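# Set the music sheet on its stand, uncreased

## Task

Place the sheet music onto the stand so that it rests behind one of the page holders, and make sure the sheet has no crease or fold anywhere.

## Robot and tools

ROBOT. Two arms, left_arm and right_arm. Each has a parallel gripper whose fingers point along the gripper's +z axis and open and close along its y axis. end_effector_position is the spot between the finger pads, about 1 cm short of the tips. A camera stand is bolted to the floor behind the arms.

FRAMES. The scene frame has its origin at table-top height, midway between the nominal bases. +z is up, +x points out over the table, and left_arm is on the +y side (image left and right do not match these names). Calibrated bases: left_arm at (-0.028, +0.297, 0) m, right_arm at (-0.018, -0.298, 0) m, both turned only slightly about z. Hand positions, orientations, velocities and targets are reported in each arm's own base frame. Fixed cameras and the table use the scene frame. Offsets in a command run along the current Hand target's own axes. Reported poses can be a few cm off, worse at long reach.

execute_actions(actions, cameras). actions is a list of actions. Each action is a table of 1 to 15 rows, one row per 1/30 s control step; a shorter table repeats its last row until 15 steps pass. Every row holds 14 numbers in [-1, 1]: left_arm dx, dy, dz, rx, ry, rz, opening, then right_arm in the same order. Both arms always need their 7 numbers. The six pose numbers are an offset from that arm's Hand target as it stood when the action began, and every row counts from that same start, not from the row before. Sending the same offset again moves the hand further. Scale: 1.0 equals 0.6 m or 180 degrees; rx, ry, rz form one rotation vector. Opening is absolute: +1 fully open (0.094 m), -1 closed. cameras lists camera names, ["all"], or []; left out, images come only with an empty actions list. An empty list also reports the scene number and task.

move(target, speed, blend, opening_speed, grip_force, blocking, cameras). target is one 14-number row as above or a list of up to 15 such rows; every row is an offset from the Hand targets at the move's start, not from the previous row. The gripper follows a straight path, turning the shorter way. speed is top speed in m/s, 0.002 to 2.9 (default 0.25), one value or one per row; rotation is capped at twice that in rad/s. blend (m) rounds corners of a list; 0 stops at each row. opening_speed (at least 0.2 per second on the -1 to +1 scale) closes fingers gradually; use it on the sheet. grip_force is newtons per pad, 10 to 50, one value or one per arm; it persists, and low values close slowly (about 16 s from open at 10). Paths last at least 0.5 s and are cut at 10 s. Moves do not avoid obstacles or the other arm. The result adds a move: line such as done, off_target, moving, held or fault, plus limits (paced = pose clipped, held = steps withheld). done means at rest within 10 mm and 2 degrees. blocking=false returns after about 0.5 s while the move continues.

wait(seconds 0 to 10, cameras) lets time pass with commands held. stop(cameras) brakes a running move. zoom_image(camera, region [x0, y0, x1, y1], pixels, at most 504 by 504) magnifies the latest image of one of cam_head_left, cam_head_right, cam_high, cam_low, cam_left_wrist, cam_right_wrist. finished_scene(scene), an integer giving the current scene's number, ends the scene permanently; the goal must hold without the robot.

CONTROL NOTES. Each step the commanded orientation is limited to 40 degrees from the measured one. Hands often stop a few cm short of the Hand target because of friction and weight; the next command, even all zeros, retries, and if it still falls short, send the remaining distance. A blocked arm keeps pushing; to relieve it, command a target back past where the gripper sits. Sending six zeros re-commands the Hand target. A zero in the opening slot is a real command, so repeat the present opening to keep it. Avoid paths passing near an arm's own base, which can flip its shoulder.

RESULTS. Lines give Hand target, end_effector_position and quat_wxyz, joint positions (last entry is finger gap in m), joint velocities ("within noise" when still), joint torques (positive toward larger joint values; the first three wrap at ±28 N m), grip_measured (same scale as opening, reads up to 2.5 mm wide when empty), grip_effort_nm (negative closing; not a pad force), Tool commands, motor temperatures, and for execute_actions some step positions. Motor at 75 °C gives MOTOR HOT; 90 °C folds that arm away for good; 100 °C drops it. Holding loads or straining at unreachable poses heats motors.

Joint ranges (rad): waist -2.618 to 3.054, shoulder 0 to 3.142, elbow 0 to 3.142 (straight at 2.901), wrist pitch and yaw ±1.571, wrist roll ±2.094.

AVOID. Anything leaving the table or set down off it; dropping or releasing a moving sheet; fast hits or hard shoves on the stand or table; any contact or squeeze between the two arms (the clearance check does not guard grippers or wrist cameras from each other). Grip the sheet lightly and slowly so it does not crease.

Each tool is called after "Emit:" by a JSON object that holds its "method" and its "body".

## Session

Emit:
{"method": "execute_actions", "body": {"actions": []}}

Scene clock: 0.00 s.
left_arm: end_effector_position=(+0.2348, -0.1456, +0.4345) grip_measured=-0.995 grip_effort_nm=n/a end_effector_quat_wxyz=(+0.615, +0.160, +0.683, -0.359) | right_arm: end_effector_position=(+0.3837, +0.0010, +0.4072) grip_measured=+1.000 grip_effort_nm=n/a end_effector_quat_wxyz=(+0.707, +0.000, +0.707, +0.000)
Joint positions: left_arm=[-0.214 0.73 1.059 -0.312 0.544 -0.309 0] | right_arm=[0 1.047 1.047 0 0 0 0.094]
Joint velocities: within noise
Joint torques (N m): no reading
Motor temperatures (°C): left_arm=[24 23 22 26 22 22 22] | right_arm=[21 24 27 26 22 23 21]
Heat: left arm: 26 °C; right arm: 27 °C.
Hand target: left_arm +0.2319, -0.1450, +0.4400; +0.621, +0.162, +0.678, -0.359 | right_arm +0.3802, +0.0010, +0.4202; +0.719, +0.000, +0.695, +0.000
Tool commands: left_gripper/opening=-1.0 right_gripper/opening=+1.0
camera_calibration:
cam_left_wrist: T_world_to_cam=[[-0.63805, -0.709546, 0.299059, -0.0797581], [-0.561934, 0.163555, -0.810851, 0.530376], [0.526424, -0.685415, -0.503075, 0.100176], [0, 0, 0, 1]] pos_world=[0.194412, -0.0746757, 0.504304]

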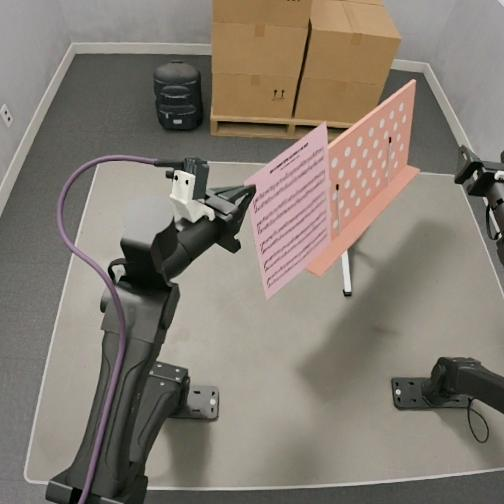

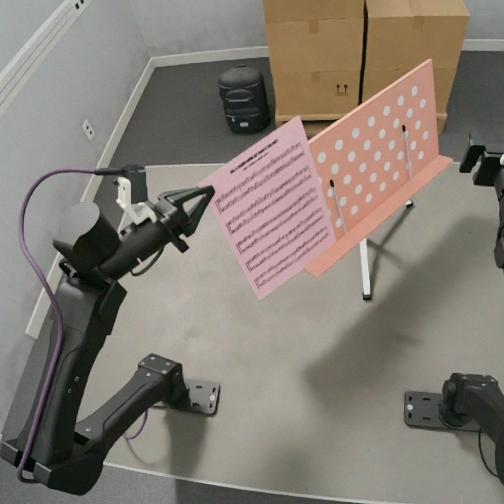

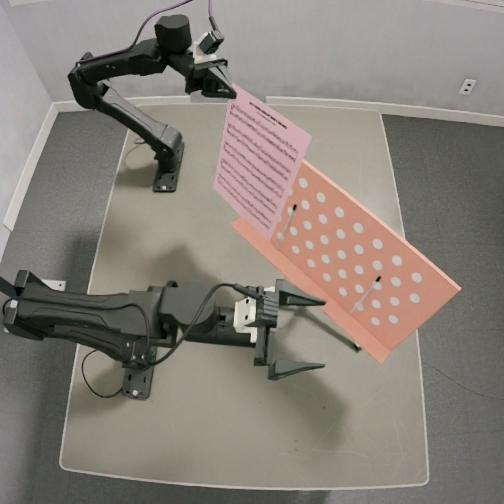

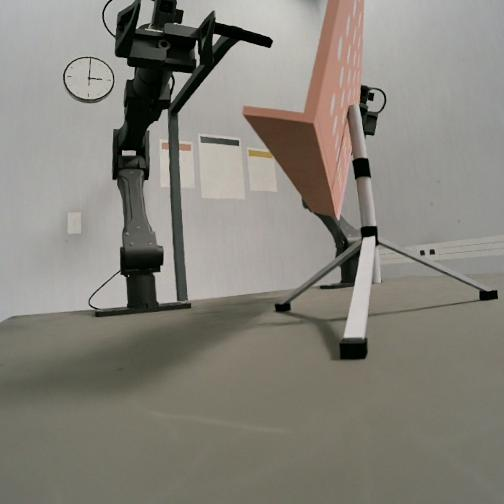

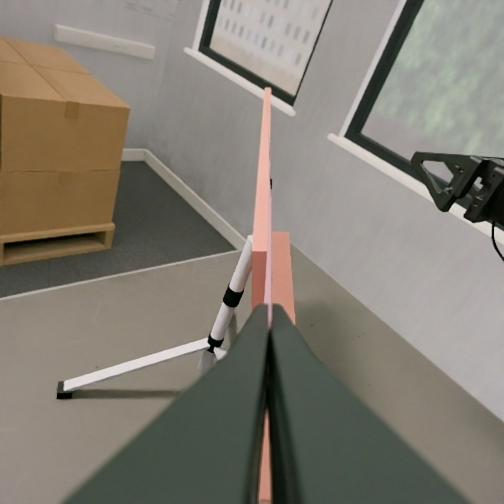

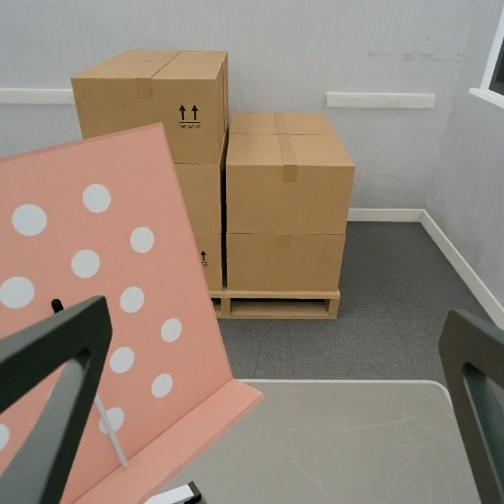

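Emit:
{"method": "zoom_image", "body": {"camera": "cam_head_left", "region": [290, 150, 430, 290]}}

Emit:
{"method": "zoom_image", "body": {"camera": "cam_high", "region": [220, 150, 400, 330]}}

Emit:
{"method": "zoom_image", "body": {"camera": "cam_left_wrist", "region": [220, 80, 320, 350]}}

Scaled by 3.600.

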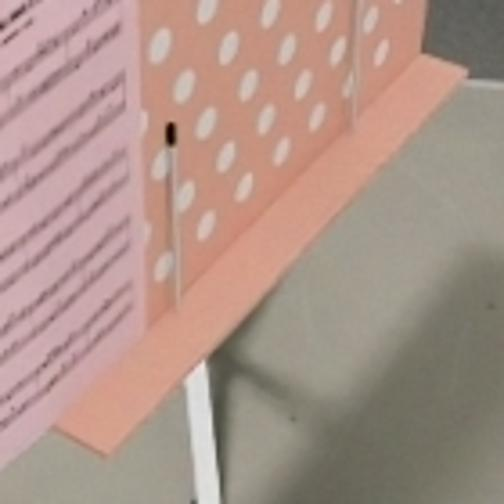

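Scaled by 2.800.

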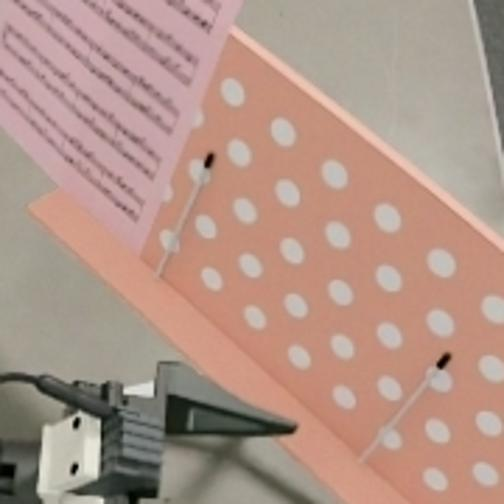

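Scaled by 1.867.

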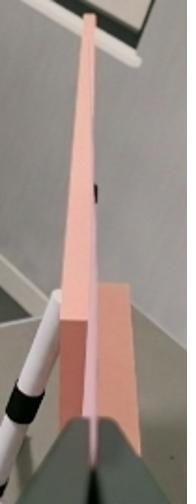

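Emit:
{"method": "move", "body": {"target": [[-0.0833,0,0,0,0,0,-1, 0.0495,0.1672,-0.0469,-0.1064,0.0467,-0.0173,0],[-0.0833,-0.005,-0.0583,0,0,0,-1, 0.1238,0.418,-0.1172,-0.2659,0.1168,-0.0432,0]], "speed": 0.2, "blend": [0.02,0], "cameras": ["all"]}}

Scene clock: 5.73 s.
left_arm: end_effector_position=(+0.2219, -0.1116, +0.4775) grip_measured=-0.995 grip_effort_nm=-0.26 end_effector_quat_wxyz=(+0.613, +0.158, +0.685, -0.361) | right_arm: end_effector_position=(+0.3123, +0.2481, +0.3288) grip_measured=+0.002 grip_effort_nm=-0.08 end_effector_quat_wxyz=(+0.510, -0.331, +0.761, +0.228)
Joint positions: left_arm=[0.126 0.788 1.279 -0.473 0.885 -0.319 0] | right_arm=[0.554 1.204 1.199 -0.394 -0.256 -0.095 0.047]
Joint torques (N m): left_arm=[0.66 -0.4 8.51 1.76 0.03 -0.06] | right_arm=[0.4 -2.8 10.54 1.76 -0.17 -0.08]
Heat: left arm: 27 °C; right arm: 28 °C.
Hand target: left_arm +0.2133, -0.1118, +0.4877; +0.621, +0.162, +0.678, -0.359 | right_arm +0.3124, +0.2519, +0.3436; +0.521, -0.335, +0.750, +0.233
Off the commanded pose: left_arm 0.013 m, 1 deg | right_arm 0.015 m, 2 deg.
move: off_target (left_arm, right_arm)
camera_calibration:
cam_left_wrist: T_world_to_cam=[[-0.636825, -0.708565, 0.303957, -0.0791988], [-0.566719, 0.162878, -0.807651, 0.55192], [0.522765, -0.68659, -0.505282, 0.153705], [0, 0, 0, 1]] pos_world=[0.181996, -0.0404805, 0.547496]
cam_right_wrist: T_world_to_cam=[[0.767045, -0.641557, -0.00675446, -0.0733941], [-0.522264, -0.618235, -0.587389, 0.530989], [0.372668, 0.454082, -0.809277, 0.147656], [0, 0, 0, 1]] pos_world=[0.278587, 0.214142, 0.430896]

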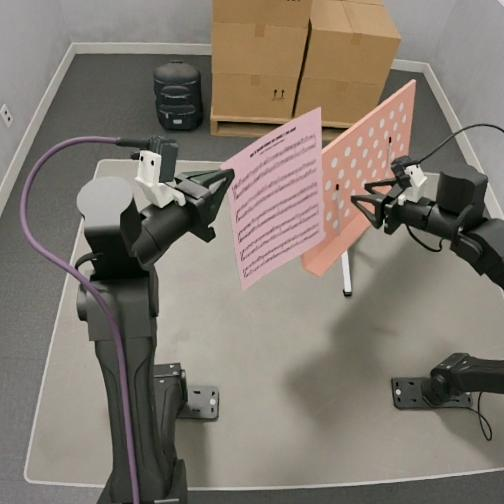

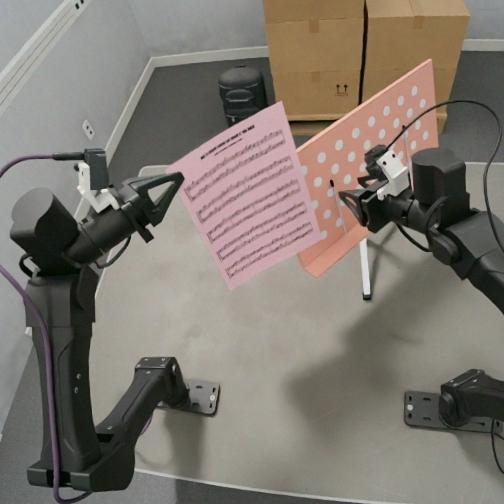

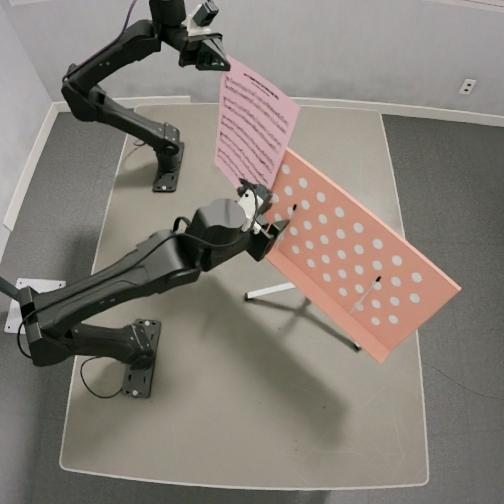

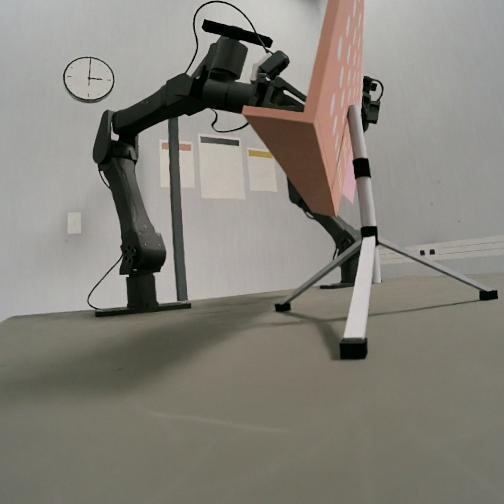

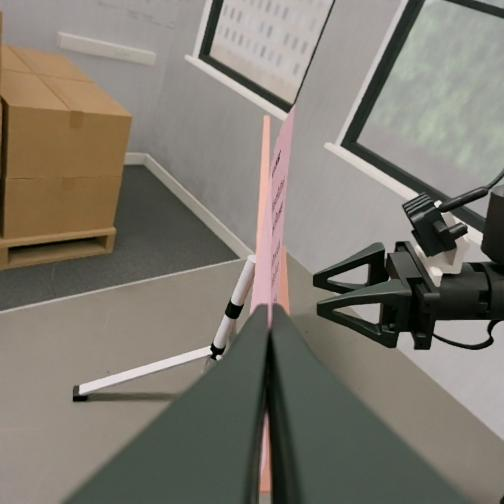

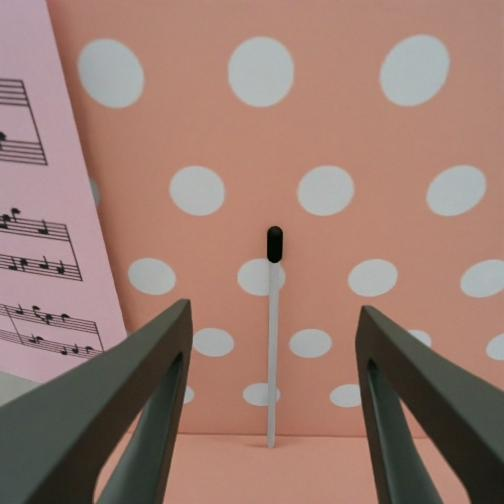

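Emit:
{"method": "move", "body": {"target": [0,0,0,0,0,0,-1, -0.008,0,0.0667,0,0,0,-0.45], "speed": 0.1, "cameras": ["cam_right_wrist"]}}

Scene clock: 7.20 s.
left_arm: end_effector_position=(+0.2218, -0.1117, +0.4775) grip_measured=-0.995 grip_effort_nm=-0.26 end_effector_quat_wxyz=(+0.613, +0.158, +0.685, -0.361) | right_arm: end_effector_position=(+0.3340, +0.2762, +0.3157) grip_measured=-0.448 grip_effort_nm=-0.08 end_effector_quat_wxyz=(+0.502, -0.339, +0.762, +0.229)
Joint positions: left_arm=[0.126 0.788 1.279 -0.473 0.886 -0.319 0] | right_arm=[0.592 1.331 1.249 -0.333 -0.233 -0.092 0.026]
Joint torques (N m): left_arm=[0.66 -0.4 8.53 1.75 0.03 -0.07] | right_arm=[0.51 -3.7 10.63 1.99 -0.02 0.04]
Heat: left arm: 28 °C; right arm: 28 °C.
Hand target: left_arm +0.2133, -0.1118, +0.4877; +0.621, +0.162, +0.678, -0.359 | right_arm +0.3385, +0.2810, +0.3343; +0.521, -0.335, +0.750, +0.233
Off the commanded pose: left_arm 0.013 m, 1 deg | right_arm 0.020 m, 3 deg.
move: off_target (left_arm, right_arm)
camera_calibration:
cam_right_wrist: T_world_to_cam=[[0.777125, -0.629319, -0.00580001, -0.079118], [-0.51859, -0.635114, -0.572447, 0.550701], [0.356568, 0.447871, -0.819921, 0.126634], [0, 0, 0, 1]] pos_world=[0.301919, 0.243252, 0.418618]
Images, in order (width x height): cam_right_wrist 504x504.

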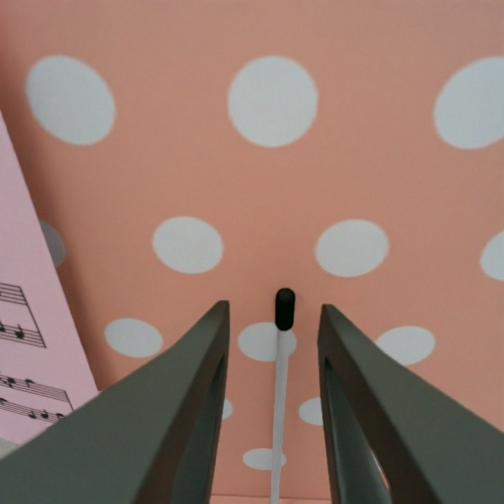

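Emit:
{"method": "move", "body": {"target": [0,0,0,0,0,0,-1, -0.008,-0.0045,0.02,0,0,0,-0.6], "speed": 0.06, "cameras": ["cam_right_wrist"]}}

Emit:
{"method": "zoom_image", "body": {"camera": "cam_right_wrist", "region": [200, 250, 360, 410]}}

Scene clock: 8.30 s.
left_arm: end_effector_position=(+0.2218, -0.1117, +0.4775) grip_measured=-0.995 grip_effort_nm=-0.26 end_effector_quat_wxyz=(+0.613, +0.158, +0.685, -0.361) | right_arm: end_effector_position=(+0.3448, +0.2831, +0.3162) grip_measured=-0.598 grip_effort_nm=-0.08 end_effector_quat_wxyz=(+0.502, -0.338, +0.763, +0.228)
Joint positions: left_arm=[0.126 0.788 1.279 -0.473 0.886 -0.319 0] | right_arm=[0.592 1.379 1.288 -0.324 -0.231 -0.091 0.019]
Joint torques (N m): left_arm=[0.68 -0.46 8.5 1.75 0.03 -0.06] | right_arm=[0.68 -4.03 10.61 1.97 -0.01 0.04]
Heat: left arm: 28 °C; right arm: 29 °C.
Hand target: left_arm +0.2133, -0.1118, +0.4877; +0.621, +0.162, +0.678, -0.359 | right_arm +0.3492, +0.2888, +0.3345; +0.521, -0.335, +0.750, +0.233
Off the commanded pose: left_arm 0.013 m, 1 deg | right_arm 0.020 m, 3 deg.
move: off_target (left_arm, right_arm)
camera_calibration:
cam_right_wrist: T_world_to_cam=[[0.775858, -0.630882, -0.00565575, -0.0824364], [-0.519744, -0.634047, -0.572582, 0.56112], [0.357646, 0.447182, -0.819828, 0.119899], [0, 0, 0, 1]] pos_world=[0.312716, 0.250153, 0.419118]
Images, in order (width x height): cam_right_wrist 504x504.

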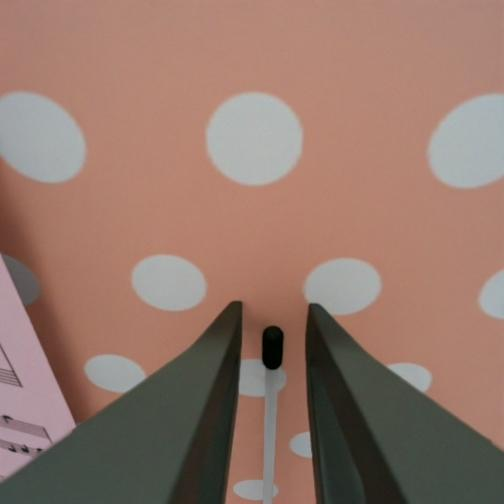

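Scaled by 3.150.

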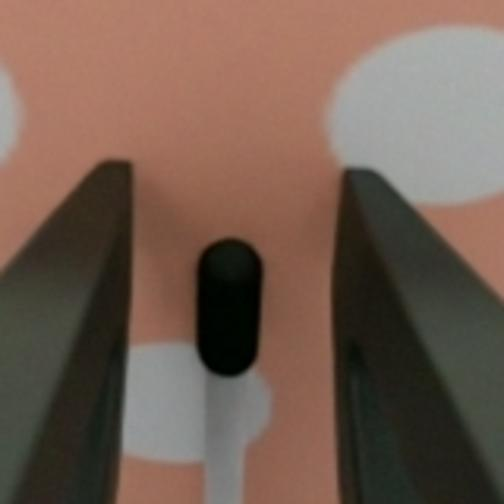

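Emit:
{"method": "move", "body": {"target": [0,0,0,0,0,0,-1, 0,0.001,0.003,0,0,0,-0.92], "speed": 0.05, "grip_force": [50, 20], "cameras": ["cam_right_wrist"]}}

Emit:
{"method": "zoom_image", "body": {"camera": "cam_right_wrist", "region": [200, 250, 360, 410]}}

Scene clock: 10.00 s.
left_arm: end_effector_position=(+0.2218, -0.1117, +0.4775) grip_measured=-0.995 grip_effort_nm=-0.26 end_effector_quat_wxyz=(+0.613, +0.158, +0.685, -0.361) | right_arm: end_effector_position=(+0.3444, +0.2844, +0.3173) grip_measured=-0.912 grip_effort_nm=-0.40 end_effector_quat_wxyz=(+0.504, -0.338, +0.761, +0.228)
Joint positions: left_arm=[0.126 0.788 1.279 -0.473 0.886 -0.319 0] | right_arm=[0.597 1.379 1.289 -0.32 -0.227 -0.09 0.004]
Joint torques (N m): left_arm=[0.7 -0.44 8.51 1.76 0.03 -0.06] | right_arm=[0.59 -3.59 10.85 2 -0.02 0.04]
Heat: left arm: 28 °C; right arm: 29 °C.
Hand target: left_arm +0.2133, -0.1118, +0.4877; +0.621, +0.162, +0.678, -0.359 | right_arm +0.3498, +0.2905, +0.3340; +0.521, -0.335, +0.750, +0.233
Off the commanded pose: left_arm 0.013 m, 1 deg | right_arm 0.019 m, 2 deg.
grip_force (N): 50, 20
move: off_target (left_arm, right_arm)
camera_calibration:
cam_right_wrist: T_world_to_cam=[[0.775981, -0.630743, -0.00415845, -0.0818176], [-0.517533, -0.632906, -0.575838, 0.562245], [0.360574, 0.448991, -0.817553, 0.118026], [0, 0, 0, 1]] pos_world=[0.311912, 0.25125, 0.419914]
Images, in order (width x height): cam_right_wrist 504x504.

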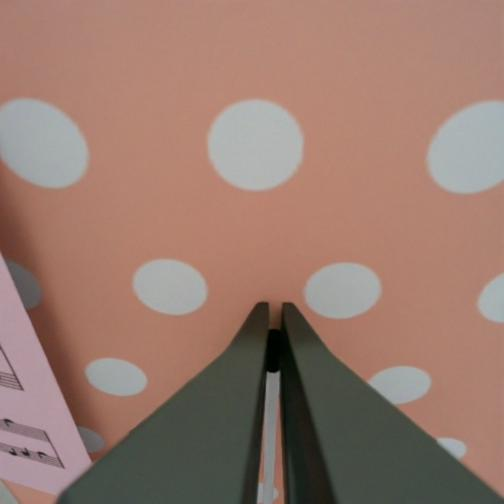

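Scaled by 3.150.

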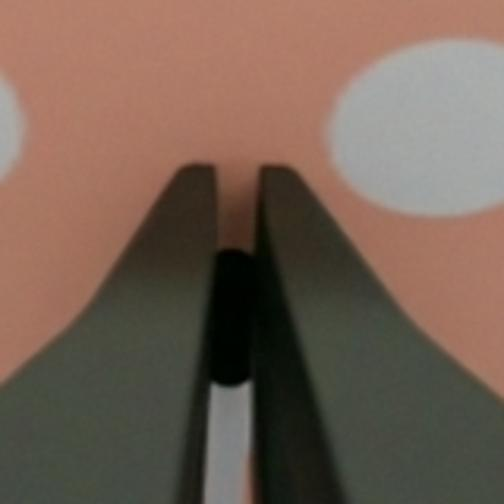

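Emit:
{"method": "move", "body": {"target": [[0,0,0,0,0,0,-1, 0.0,0,0,0,0,0,-0.95],[0,0,0,0,0,0,-1, 0.0133,0,-0.07,0,0,0,-0.95]], "speed": 0.04, "cameras": ["cam_right_wrist","cam_left_wrist","cam_head_left"]}}

Emit:
{"method": "zoom_image", "body": {"camera": "cam_head_left", "region": [290, 140, 440, 290]}}

Emit:
{"method": "zoom_image", "body": {"camera": "cam_right_wrist", "region": [200, 270, 360, 430]}}

Scene clock: 12.30 s.
left_arm: end_effector_position=(+0.2218, -0.1117, +0.4775) grip_measured=-0.995 grip_effort_nm=-0.26 end_effector_quat_wxyz=(+0.613, +0.158, +0.685, -0.361) | right_arm: end_effector_position=(+0.3271, +0.2629, +0.3243) grip_measured=-0.919 grip_effort_nm=-0.46 end_effector_quat_wxyz=(+0.501, -0.334, +0.765, +0.228)
Joint positions: left_arm=[0.126 0.788 1.279 -0.473 0.886 -0.319 0] | right_arm=[0.569 1.288 1.254 -0.384 -0.247 -0.093 0.004]
Joint torques (N m): left_arm=[0.68 -0.43 8.5 1.75 0.02 -0.06] | right_arm=[-0.5 -7.24 7.24 1.9 -0.21 -0.09]
Heat: left arm: 28 °C; right arm: 30 °C.
Hand target: left_arm +0.2133, -0.1118, +0.4877; +0.621, +0.162, +0.678, -0.359 | right_arm +0.3218, +0.2590, +0.3411; +0.521, -0.335, +0.750, +0.233
Off the commanded pose: left_arm 0.013 m, 1 deg | right_arm 0.018 m, 3 deg.
grip_force (N): 50, 20
move: off_target (left_arm, right_arm)
camera_calibration:
cam_left_wrist: T_world_to_cam=[[-0.637273, -0.708007, 0.304316, -0.0793346], [-0.566849, 0.163134, -0.807508, 0.55181], [0.522077, -0.687105, -0.505294, 0.153697], [0, 0, 0, 1]] pos_world=[0.181993, -0.0405824, 0.547396]
cam_right_wrist: T_world_to_cam=[[0.77107, -0.636653, -0.0111453, -0.076545], [-0.527257, -0.628567, -0.571755, 0.544509], [0.357004, 0.44674, -0.820348, 0.14231], [0, 0, 0, 1]] pos_world=[0.295312, 0.229952, 0.427217]
Images, in order (width x height): cam_head_left 504x504, cam_left_wrist 504x504, cam_right_wrist 504x504.

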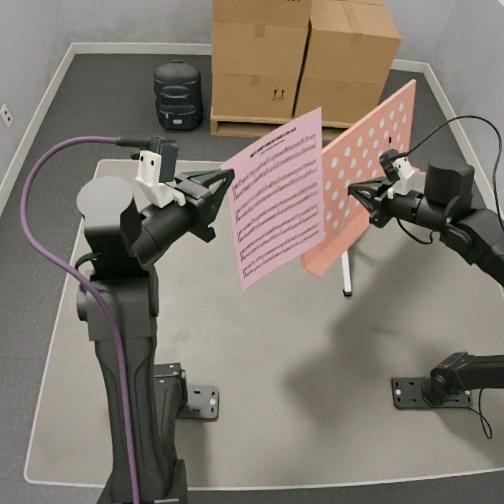

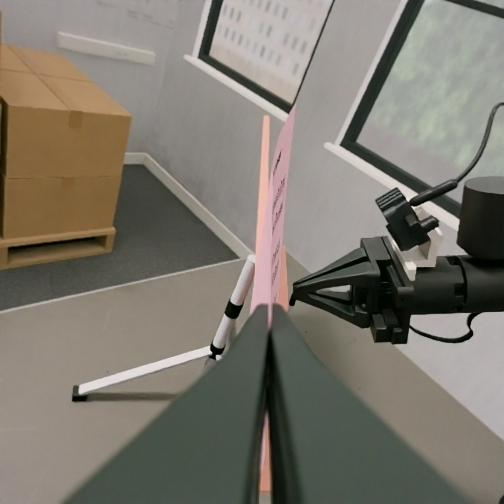

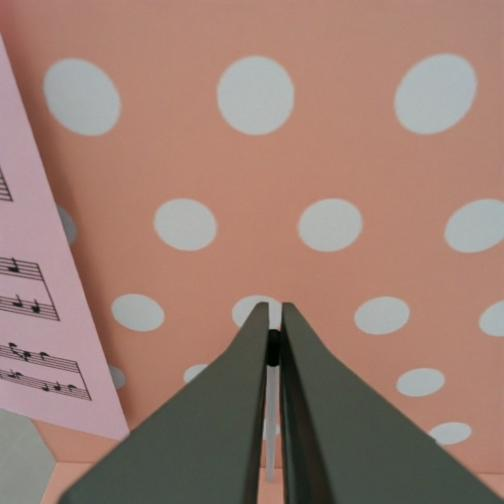

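Scaled by 3.360.

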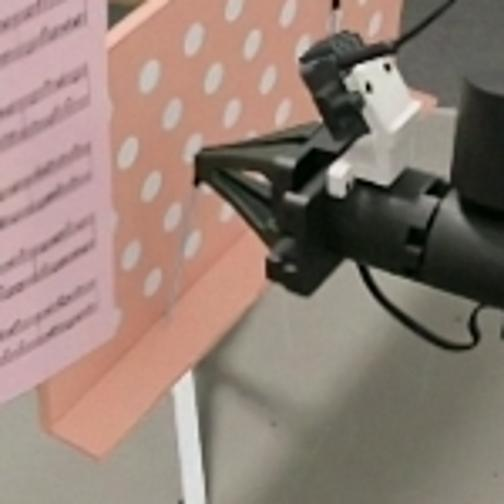

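Scaled by 3.150.

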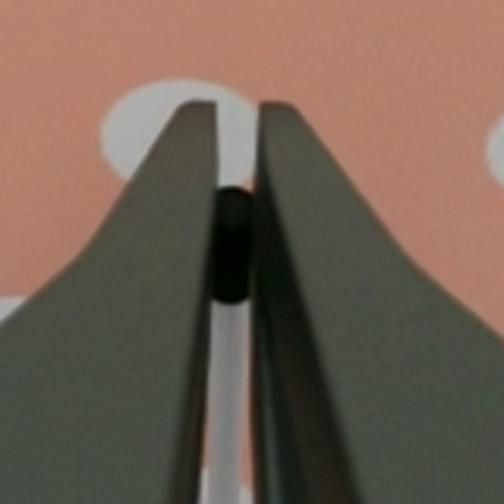

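Emit:
{"method": "zoom_image", "body": {"camera": "cam_left_wrist", "region": [220, 90, 320, 340]}}

Emit:
{"method": "zoom_image", "body": {"camera": "cam_head_left", "region": [200, 90, 350, 300]}}

Scaled by 2.016.

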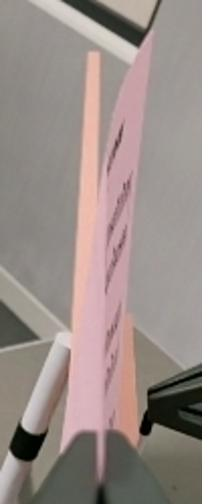

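Scaled by 2.400.

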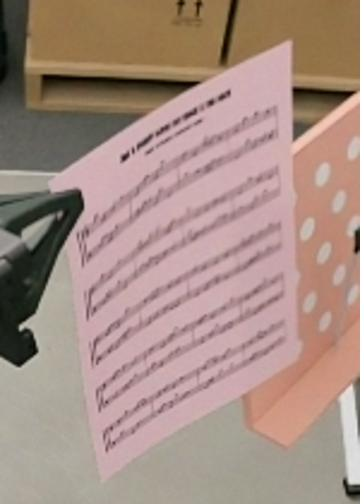

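Emit:
{"method": "execute_actions", "body": {"actions": []}}

Emit:
{"method": "zoom_image", "body": {"camera": "cam_high", "region": [190, 40, 340, 220]}}

Emit:
{"method": "zoom_image", "body": {"camera": "cam_head_right", "region": [160, 90, 350, 300]}}

Emit:
{"method": "zoom_image", "body": {"camera": "cam_left_wrist", "region": [220, 200, 320, 340]}}

Emit:
{"method": "zoom_image", "body": {"camera": "cam_low", "region": [250, 50, 450, 260]}}

Scene clock: 13.63 s.
left_arm: end_effector_position=(+0.2218, -0.1117, +0.4775) grip_measured=-0.995 grip_effort_nm=-0.26 end_effector_quat_wxyz=(+0.613, +0.158, +0.685, -0.361) | right_arm: end_effector_position=(+0.3271, +0.2630, +0.3243) grip_measured=-0.919 grip_effort_nm=-0.47 end_effector_quat_wxyz=(+0.501, -0.334, +0.765, +0.228)
Joint positions: left_arm=[0.126 0.788 1.279 -0.473 0.886 -0.319 0] | right_arm=[0.569 1.288 1.254 -0.384 -0.248 -0.094 0.004]
Joint velocities: within noise
Joint torques (N m): left_arm=[0.66 -0.47 8.49 1.76 0.02 -0.06] | right_arm=[-0.5 -7.24 7.25 1.9 -0.21 -0.08]
Motor temperatures (°C): left_arm=[24 23 24 28 22 22 22] | right_arm=[21 24 29 30 22 23 21]
Heat: left arm: 28 °C; right arm: 30 °C.
Hand target: left_arm +0.2133, -0.1118, +0.4877; +0.621, +0.162, +0.678, -0.359 | right_arm +0.3217, +0.2591, +0.3411; +0.521, -0.335, +0.750, +0.233
Tool commands: left_gripper/opening=-1.0 right_gripper/opening=-0.95
Off the commanded pose: left_arm 0.013 m, 1 deg | right_arm 0.018 m, 3 deg.
grip_force (N): 50, 20
camera_calibration:
cam_left_wrist: T_world_to_cam=[[-0.637273, -0.708007, 0.304316, -0.0793346], [-0.566849, 0.163134, -0.807508, 0.55181], [0.522077, -0.687105, -0.505294, 0.153697], [0, 0, 0, 1]] pos_world=[0.181993, -0.0405824, 0.547396]
cam_right_wrist: T_world_to_cam=[[0.771415, -0.636239, -0.0109303, -0.0766936], [-0.526816, -0.628921, -0.571772, 0.544478], [0.356909, 0.446832, -0.82034, 0.142304], [0, 0, 0, 1]] pos_world=[0.295213, 0.230052, 0.427217]

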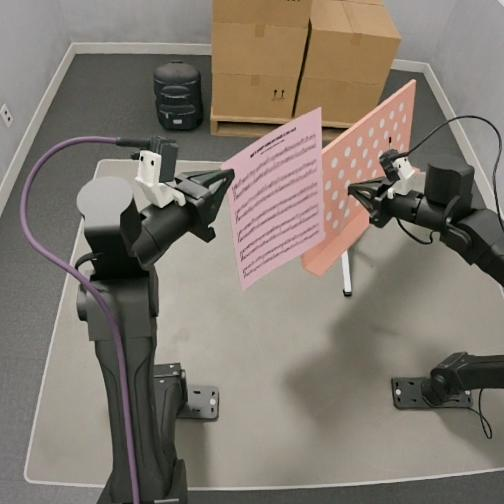

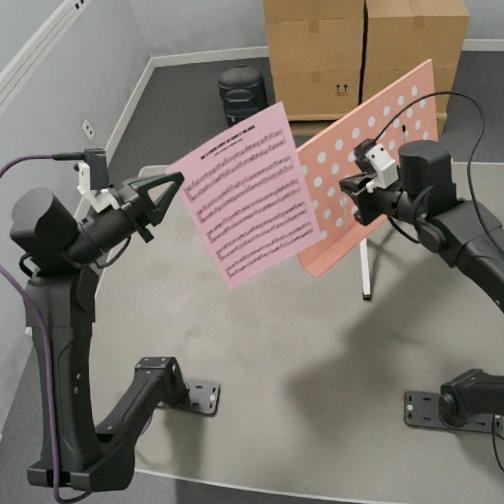

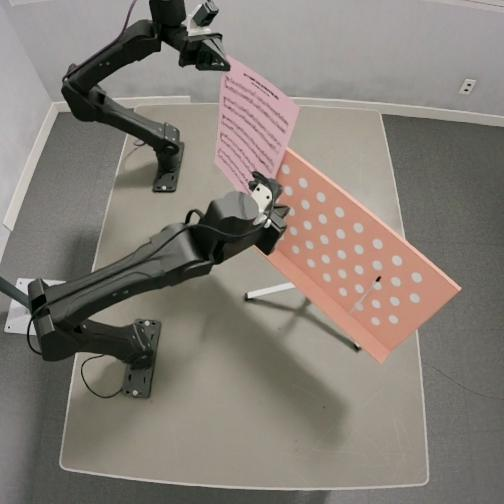

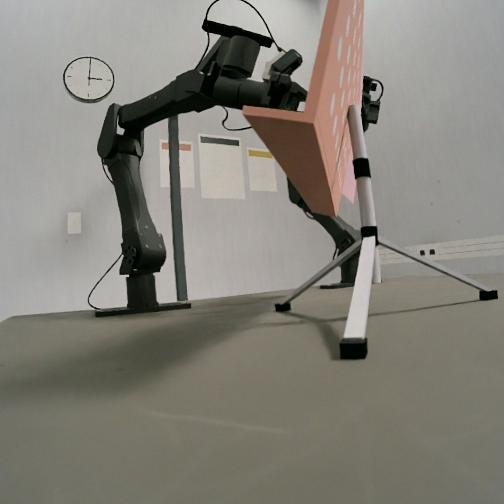

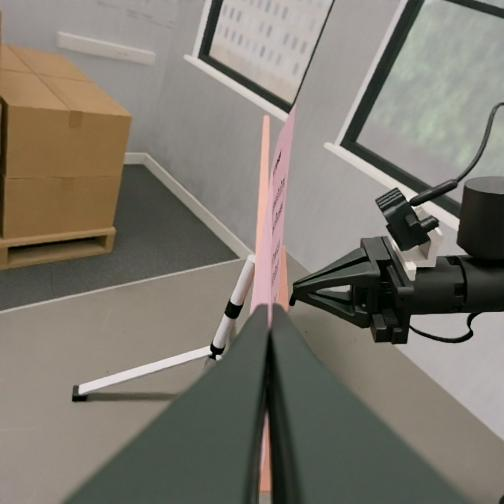

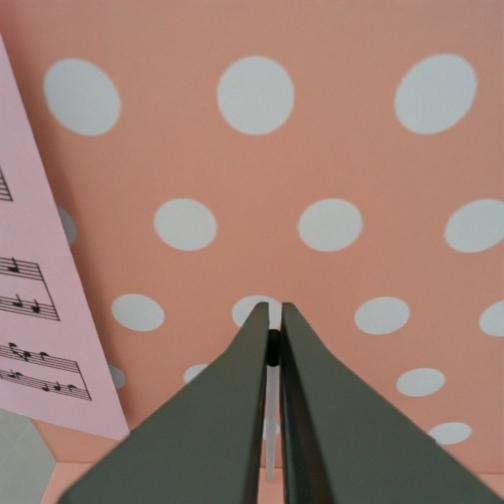

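Scaled by 2.800.

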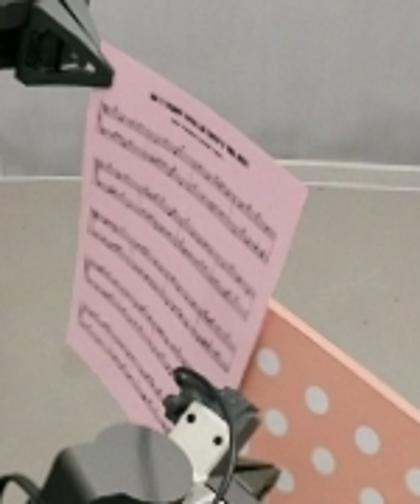

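Scaled by 2.400.

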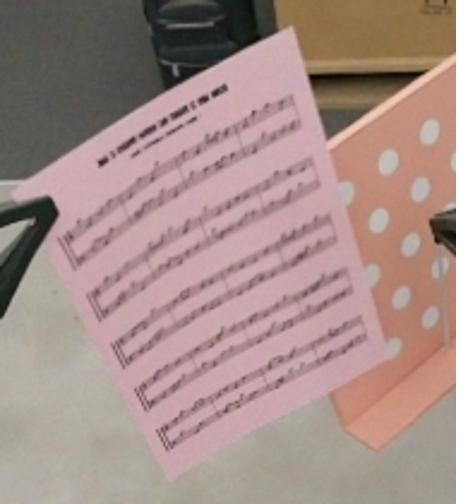

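Scaled by 3.600.

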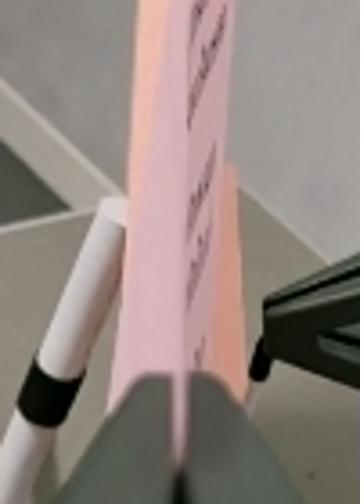

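Scaled by 2.400.

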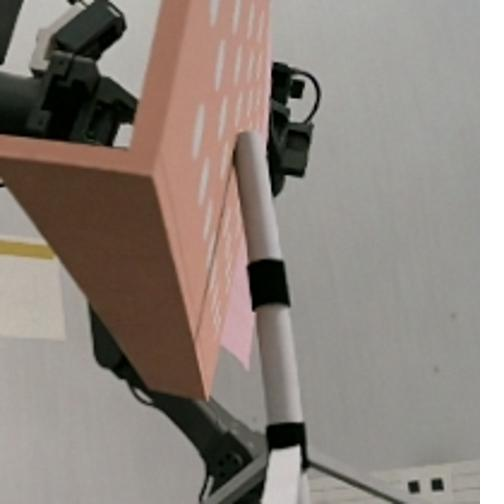

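Emit:
{"method": "move", "body": {"target": [-0.0167,-0.006,0.1,0,0,0.0083,-1, 0,0,0,0,0,0,-0.95], "speed": 0.08, "cameras": ["cam_right_wrist","cam_left_wrist","cam_head_left","cam_high"]}}

Emit:
{"method": "zoom_image", "body": {"camera": "cam_left_wrist", "region": [220, 80, 360, 350]}}

Emit:
{"method": "zoom_image", "body": {"camera": "cam_head_left", "region": [230, 90, 420, 290]}}

Scene clock: 17.03 s.
left_arm: end_effector_position=(+0.2606, -0.1530, +0.4825) grip_measured=-0.995 grip_effort_nm=-0.26 end_effector_quat_wxyz=(+0.607, +0.162, +0.693, -0.354) | right_arm: end_effector_position=(+0.3271, +0.2630, +0.3243) grip_measured=-0.919 grip_effort_nm=-0.47 end_effector_quat_wxyz=(+0.501, -0.334, +0.765, +0.228)
Joint positions: left_arm=[-0.228 0.935 1.355 -0.435 0.529 -0.29 0] | right_arm=[0.569 1.288 1.254 -0.384 -0.248 -0.094 0.004]
Joint torques (N m): left_arm=[-0.72 -0.79 9.5 2.22 -0.11 0.08] | right_arm=[-0.49 -7.24 7.24 1.9 -0.2 -0.09]
Heat: left arm: 29 °C; right arm: 30 °C.
Hand target: left_arm +0.2562, -0.1532, +0.5001; +0.626, +0.171, +0.676, -0.350 | right_arm +0.3217, +0.2591, +0.3411; +0.521, -0.335, +0.750, +0.233
Off the commanded pose: left_arm 0.018 m, 3 deg | right_arm 0.018 m, 3 deg.
grip_force (N): 50, 20
move: off_target (left_arm, right_arm)
camera_calibration:
cam_left_wrist: T_world_to_cam=[[-0.631975, -0.716192, 0.296101, -0.0840498], [-0.576875, 0.179595, -0.796844, 0.584627], [0.517516, -0.674399, -0.526653, 0.121091], [0, 0, 0, 1]] pos_world=[0.221473, -0.0835281, 0.554517]
cam_right_wrist: T_world_to_cam=[[0.771415, -0.636239, -0.0109303, -0.0766936], [-0.526816, -0.628921, -0.571772, 0.544478], [0.356909, 0.446832, -0.82034, 0.142304], [0, 0, 0, 1]] pos_world=[0.295213, 0.230052, 0.427217]
Images, in order (width x height): cam_head_left 504x504, cam_high 504x504, cam_left_wrist 504x504, cam_right_wrist 504x504.

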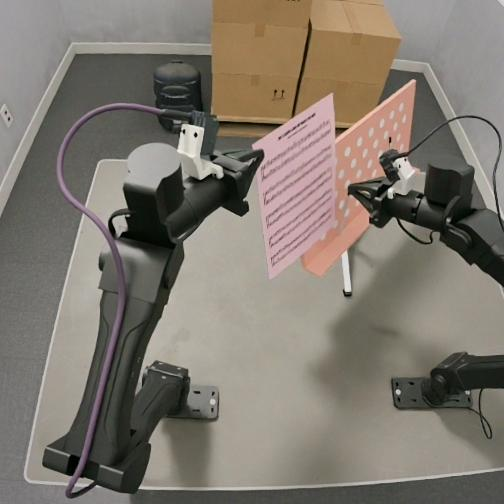

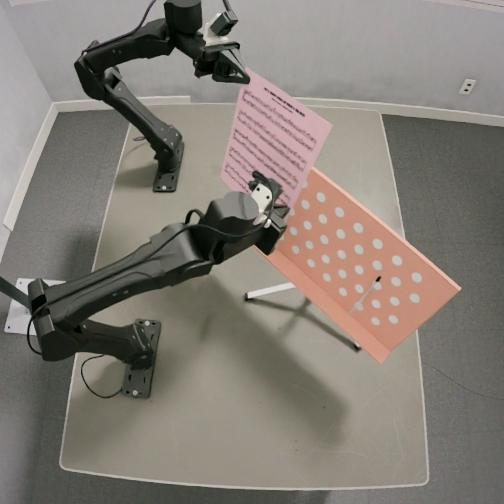

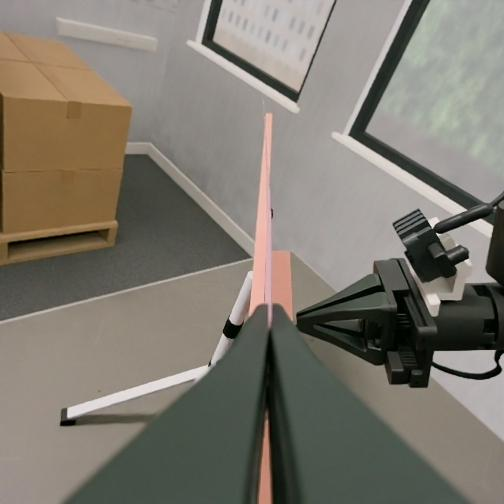

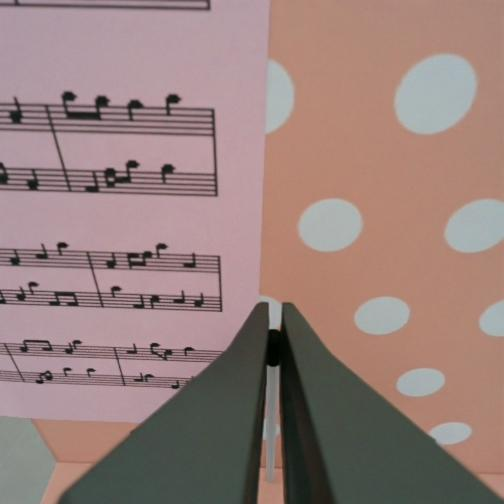

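Scaled by 1.867.

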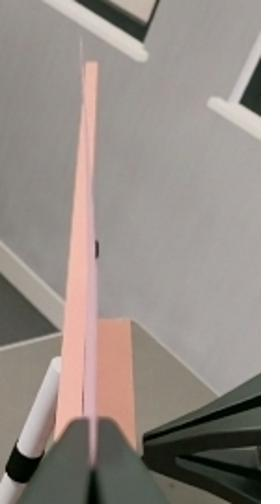

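Scaled by 2.520.

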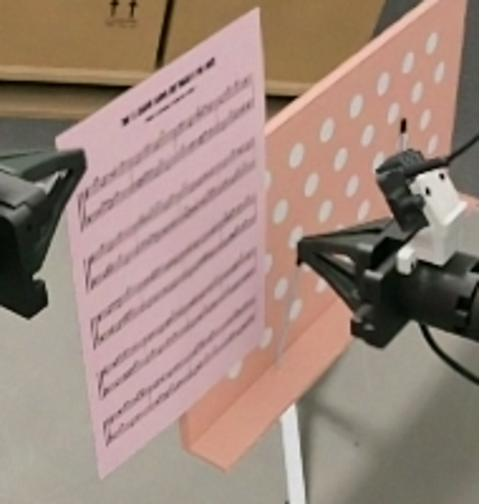

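Emit:
{"method": "move", "body": {"target": [-0.013,-0.004,0.182,0.002,0,0,-1, 0,0,0,0,0,0,-0.95], "speed": 0.09, "cameras": ["cam_right_wrist","cam_left_wrist","cam_head_left","cam_high","cam_head_right"]}}

Emit:
{"method": "zoom_image", "body": {"camera": "cam_left_wrist", "region": [220, 80, 360, 350]}}

Emit:
{"method": "zoom_image", "body": {"camera": "cam_head_left", "region": [270, 80, 430, 290]}}

Emit:
{"method": "zoom_image", "body": {"camera": "cam_head_right", "region": [250, 60, 440, 290]}}

Scene clock: 19.83 s.
left_arm: end_effector_position=(+0.3377, -0.2275, +0.4910) grip_measured=-0.995 grip_effort_nm=-0.26 end_effector_quat_wxyz=(+0.606, +0.168, +0.693, -0.352) | right_arm: end_effector_position=(+0.3271, +0.2630, +0.3243) grip_measured=-0.919 grip_effort_nm=-0.46 end_effector_quat_wxyz=(+0.501, -0.334, +0.765, +0.228)
Joint positions: left_arm=[-0.464 1.27 1.547 -0.295 0.299 -0.282 0] | right_arm=[0.569 1.288 1.254 -0.384 -0.248 -0.094 0.004]
Joint torques (N m): left_arm=[-0.72 -3.23 10.66 2.25 -0.07 0.08] | right_arm=[-0.49 -7.23 7.24 1.9 -0.21 -0.09]
Heat: left arm: 29 °C; right arm: 31 °C.
Hand target: left_arm +0.3352, -0.2284, +0.5112; +0.625, +0.173, +0.675, -0.353 | right_arm +0.3217, +0.2591, +0.3411; +0.521, -0.335, +0.750, +0.233
Off the commanded pose: left_arm 0.021 m, 3 deg | right_arm 0.018 m, 3 deg.
grip_force (N): 50, 20
move: off_target (left_arm, right_arm)
camera_calibration:
cam_left_wrist: T_world_to_cam=[[-0.637329, -0.715213, 0.28685, -0.0846297], [-0.573398, 0.19147, -0.796589, 0.650616], [0.514807, -0.672168, -0.532131, 0.039552], [0, 0, 0, 1]] pos_world=[0.298763, -0.158516, 0.563596]
cam_right_wrist: T_world_to_cam=[[0.771415, -0.636239, -0.0109303, -0.0766936], [-0.526816, -0.628921, -0.571772, 0.544478], [0.356909, 0.446832, -0.82034, 0.142304], [0, 0, 0, 1]] pos_world=[0.295213, 0.230052, 0.427217]
Images, in order (width x height): cam_head_left 504x504, cam_head_right 504x504, cam_high 504x504, cam_left_wrist 504x504, cam_right_wrist 504x504.

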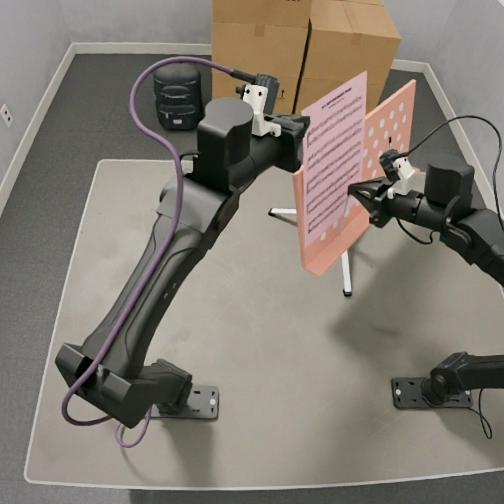

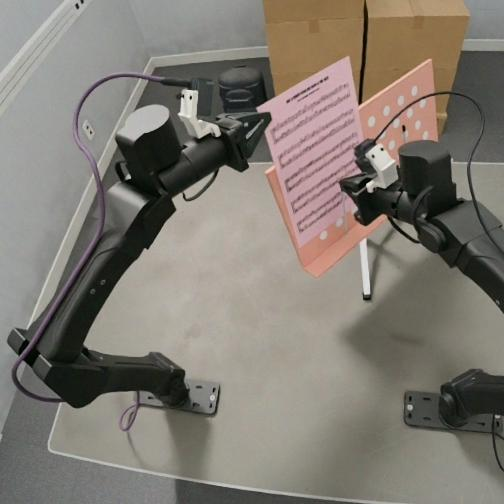

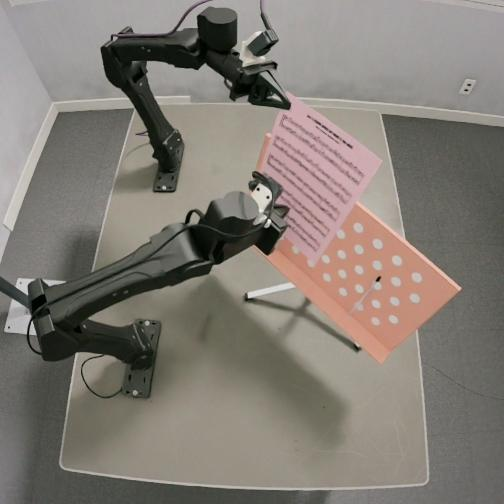

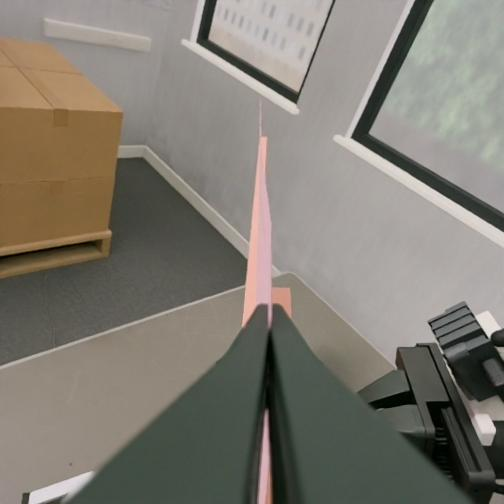

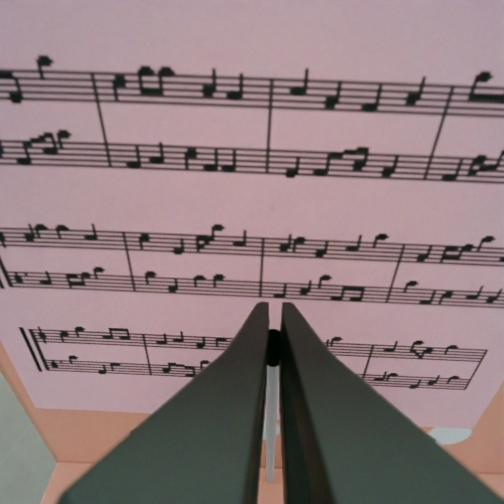

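Scaled by 1.867.

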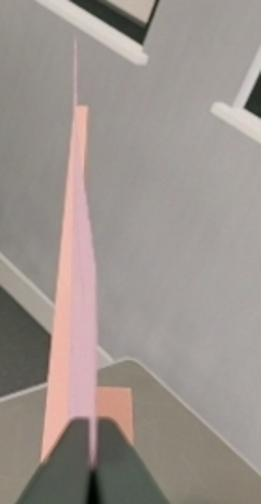

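Scaled by 2.400.

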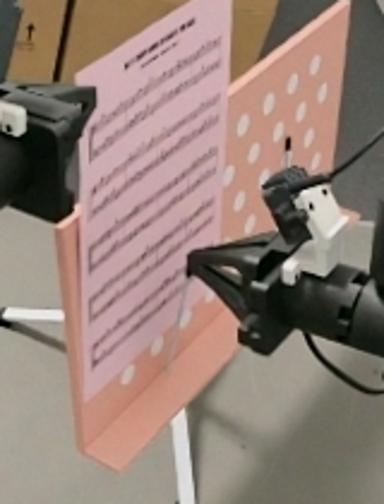

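Scaled by 2.191.

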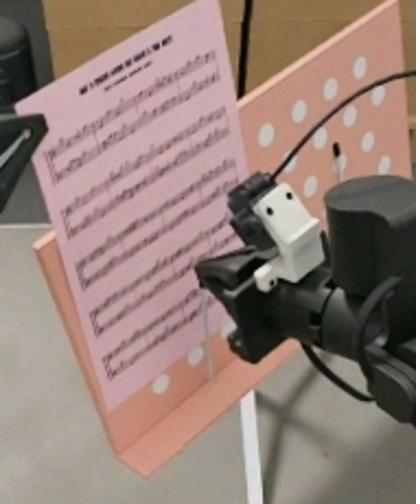

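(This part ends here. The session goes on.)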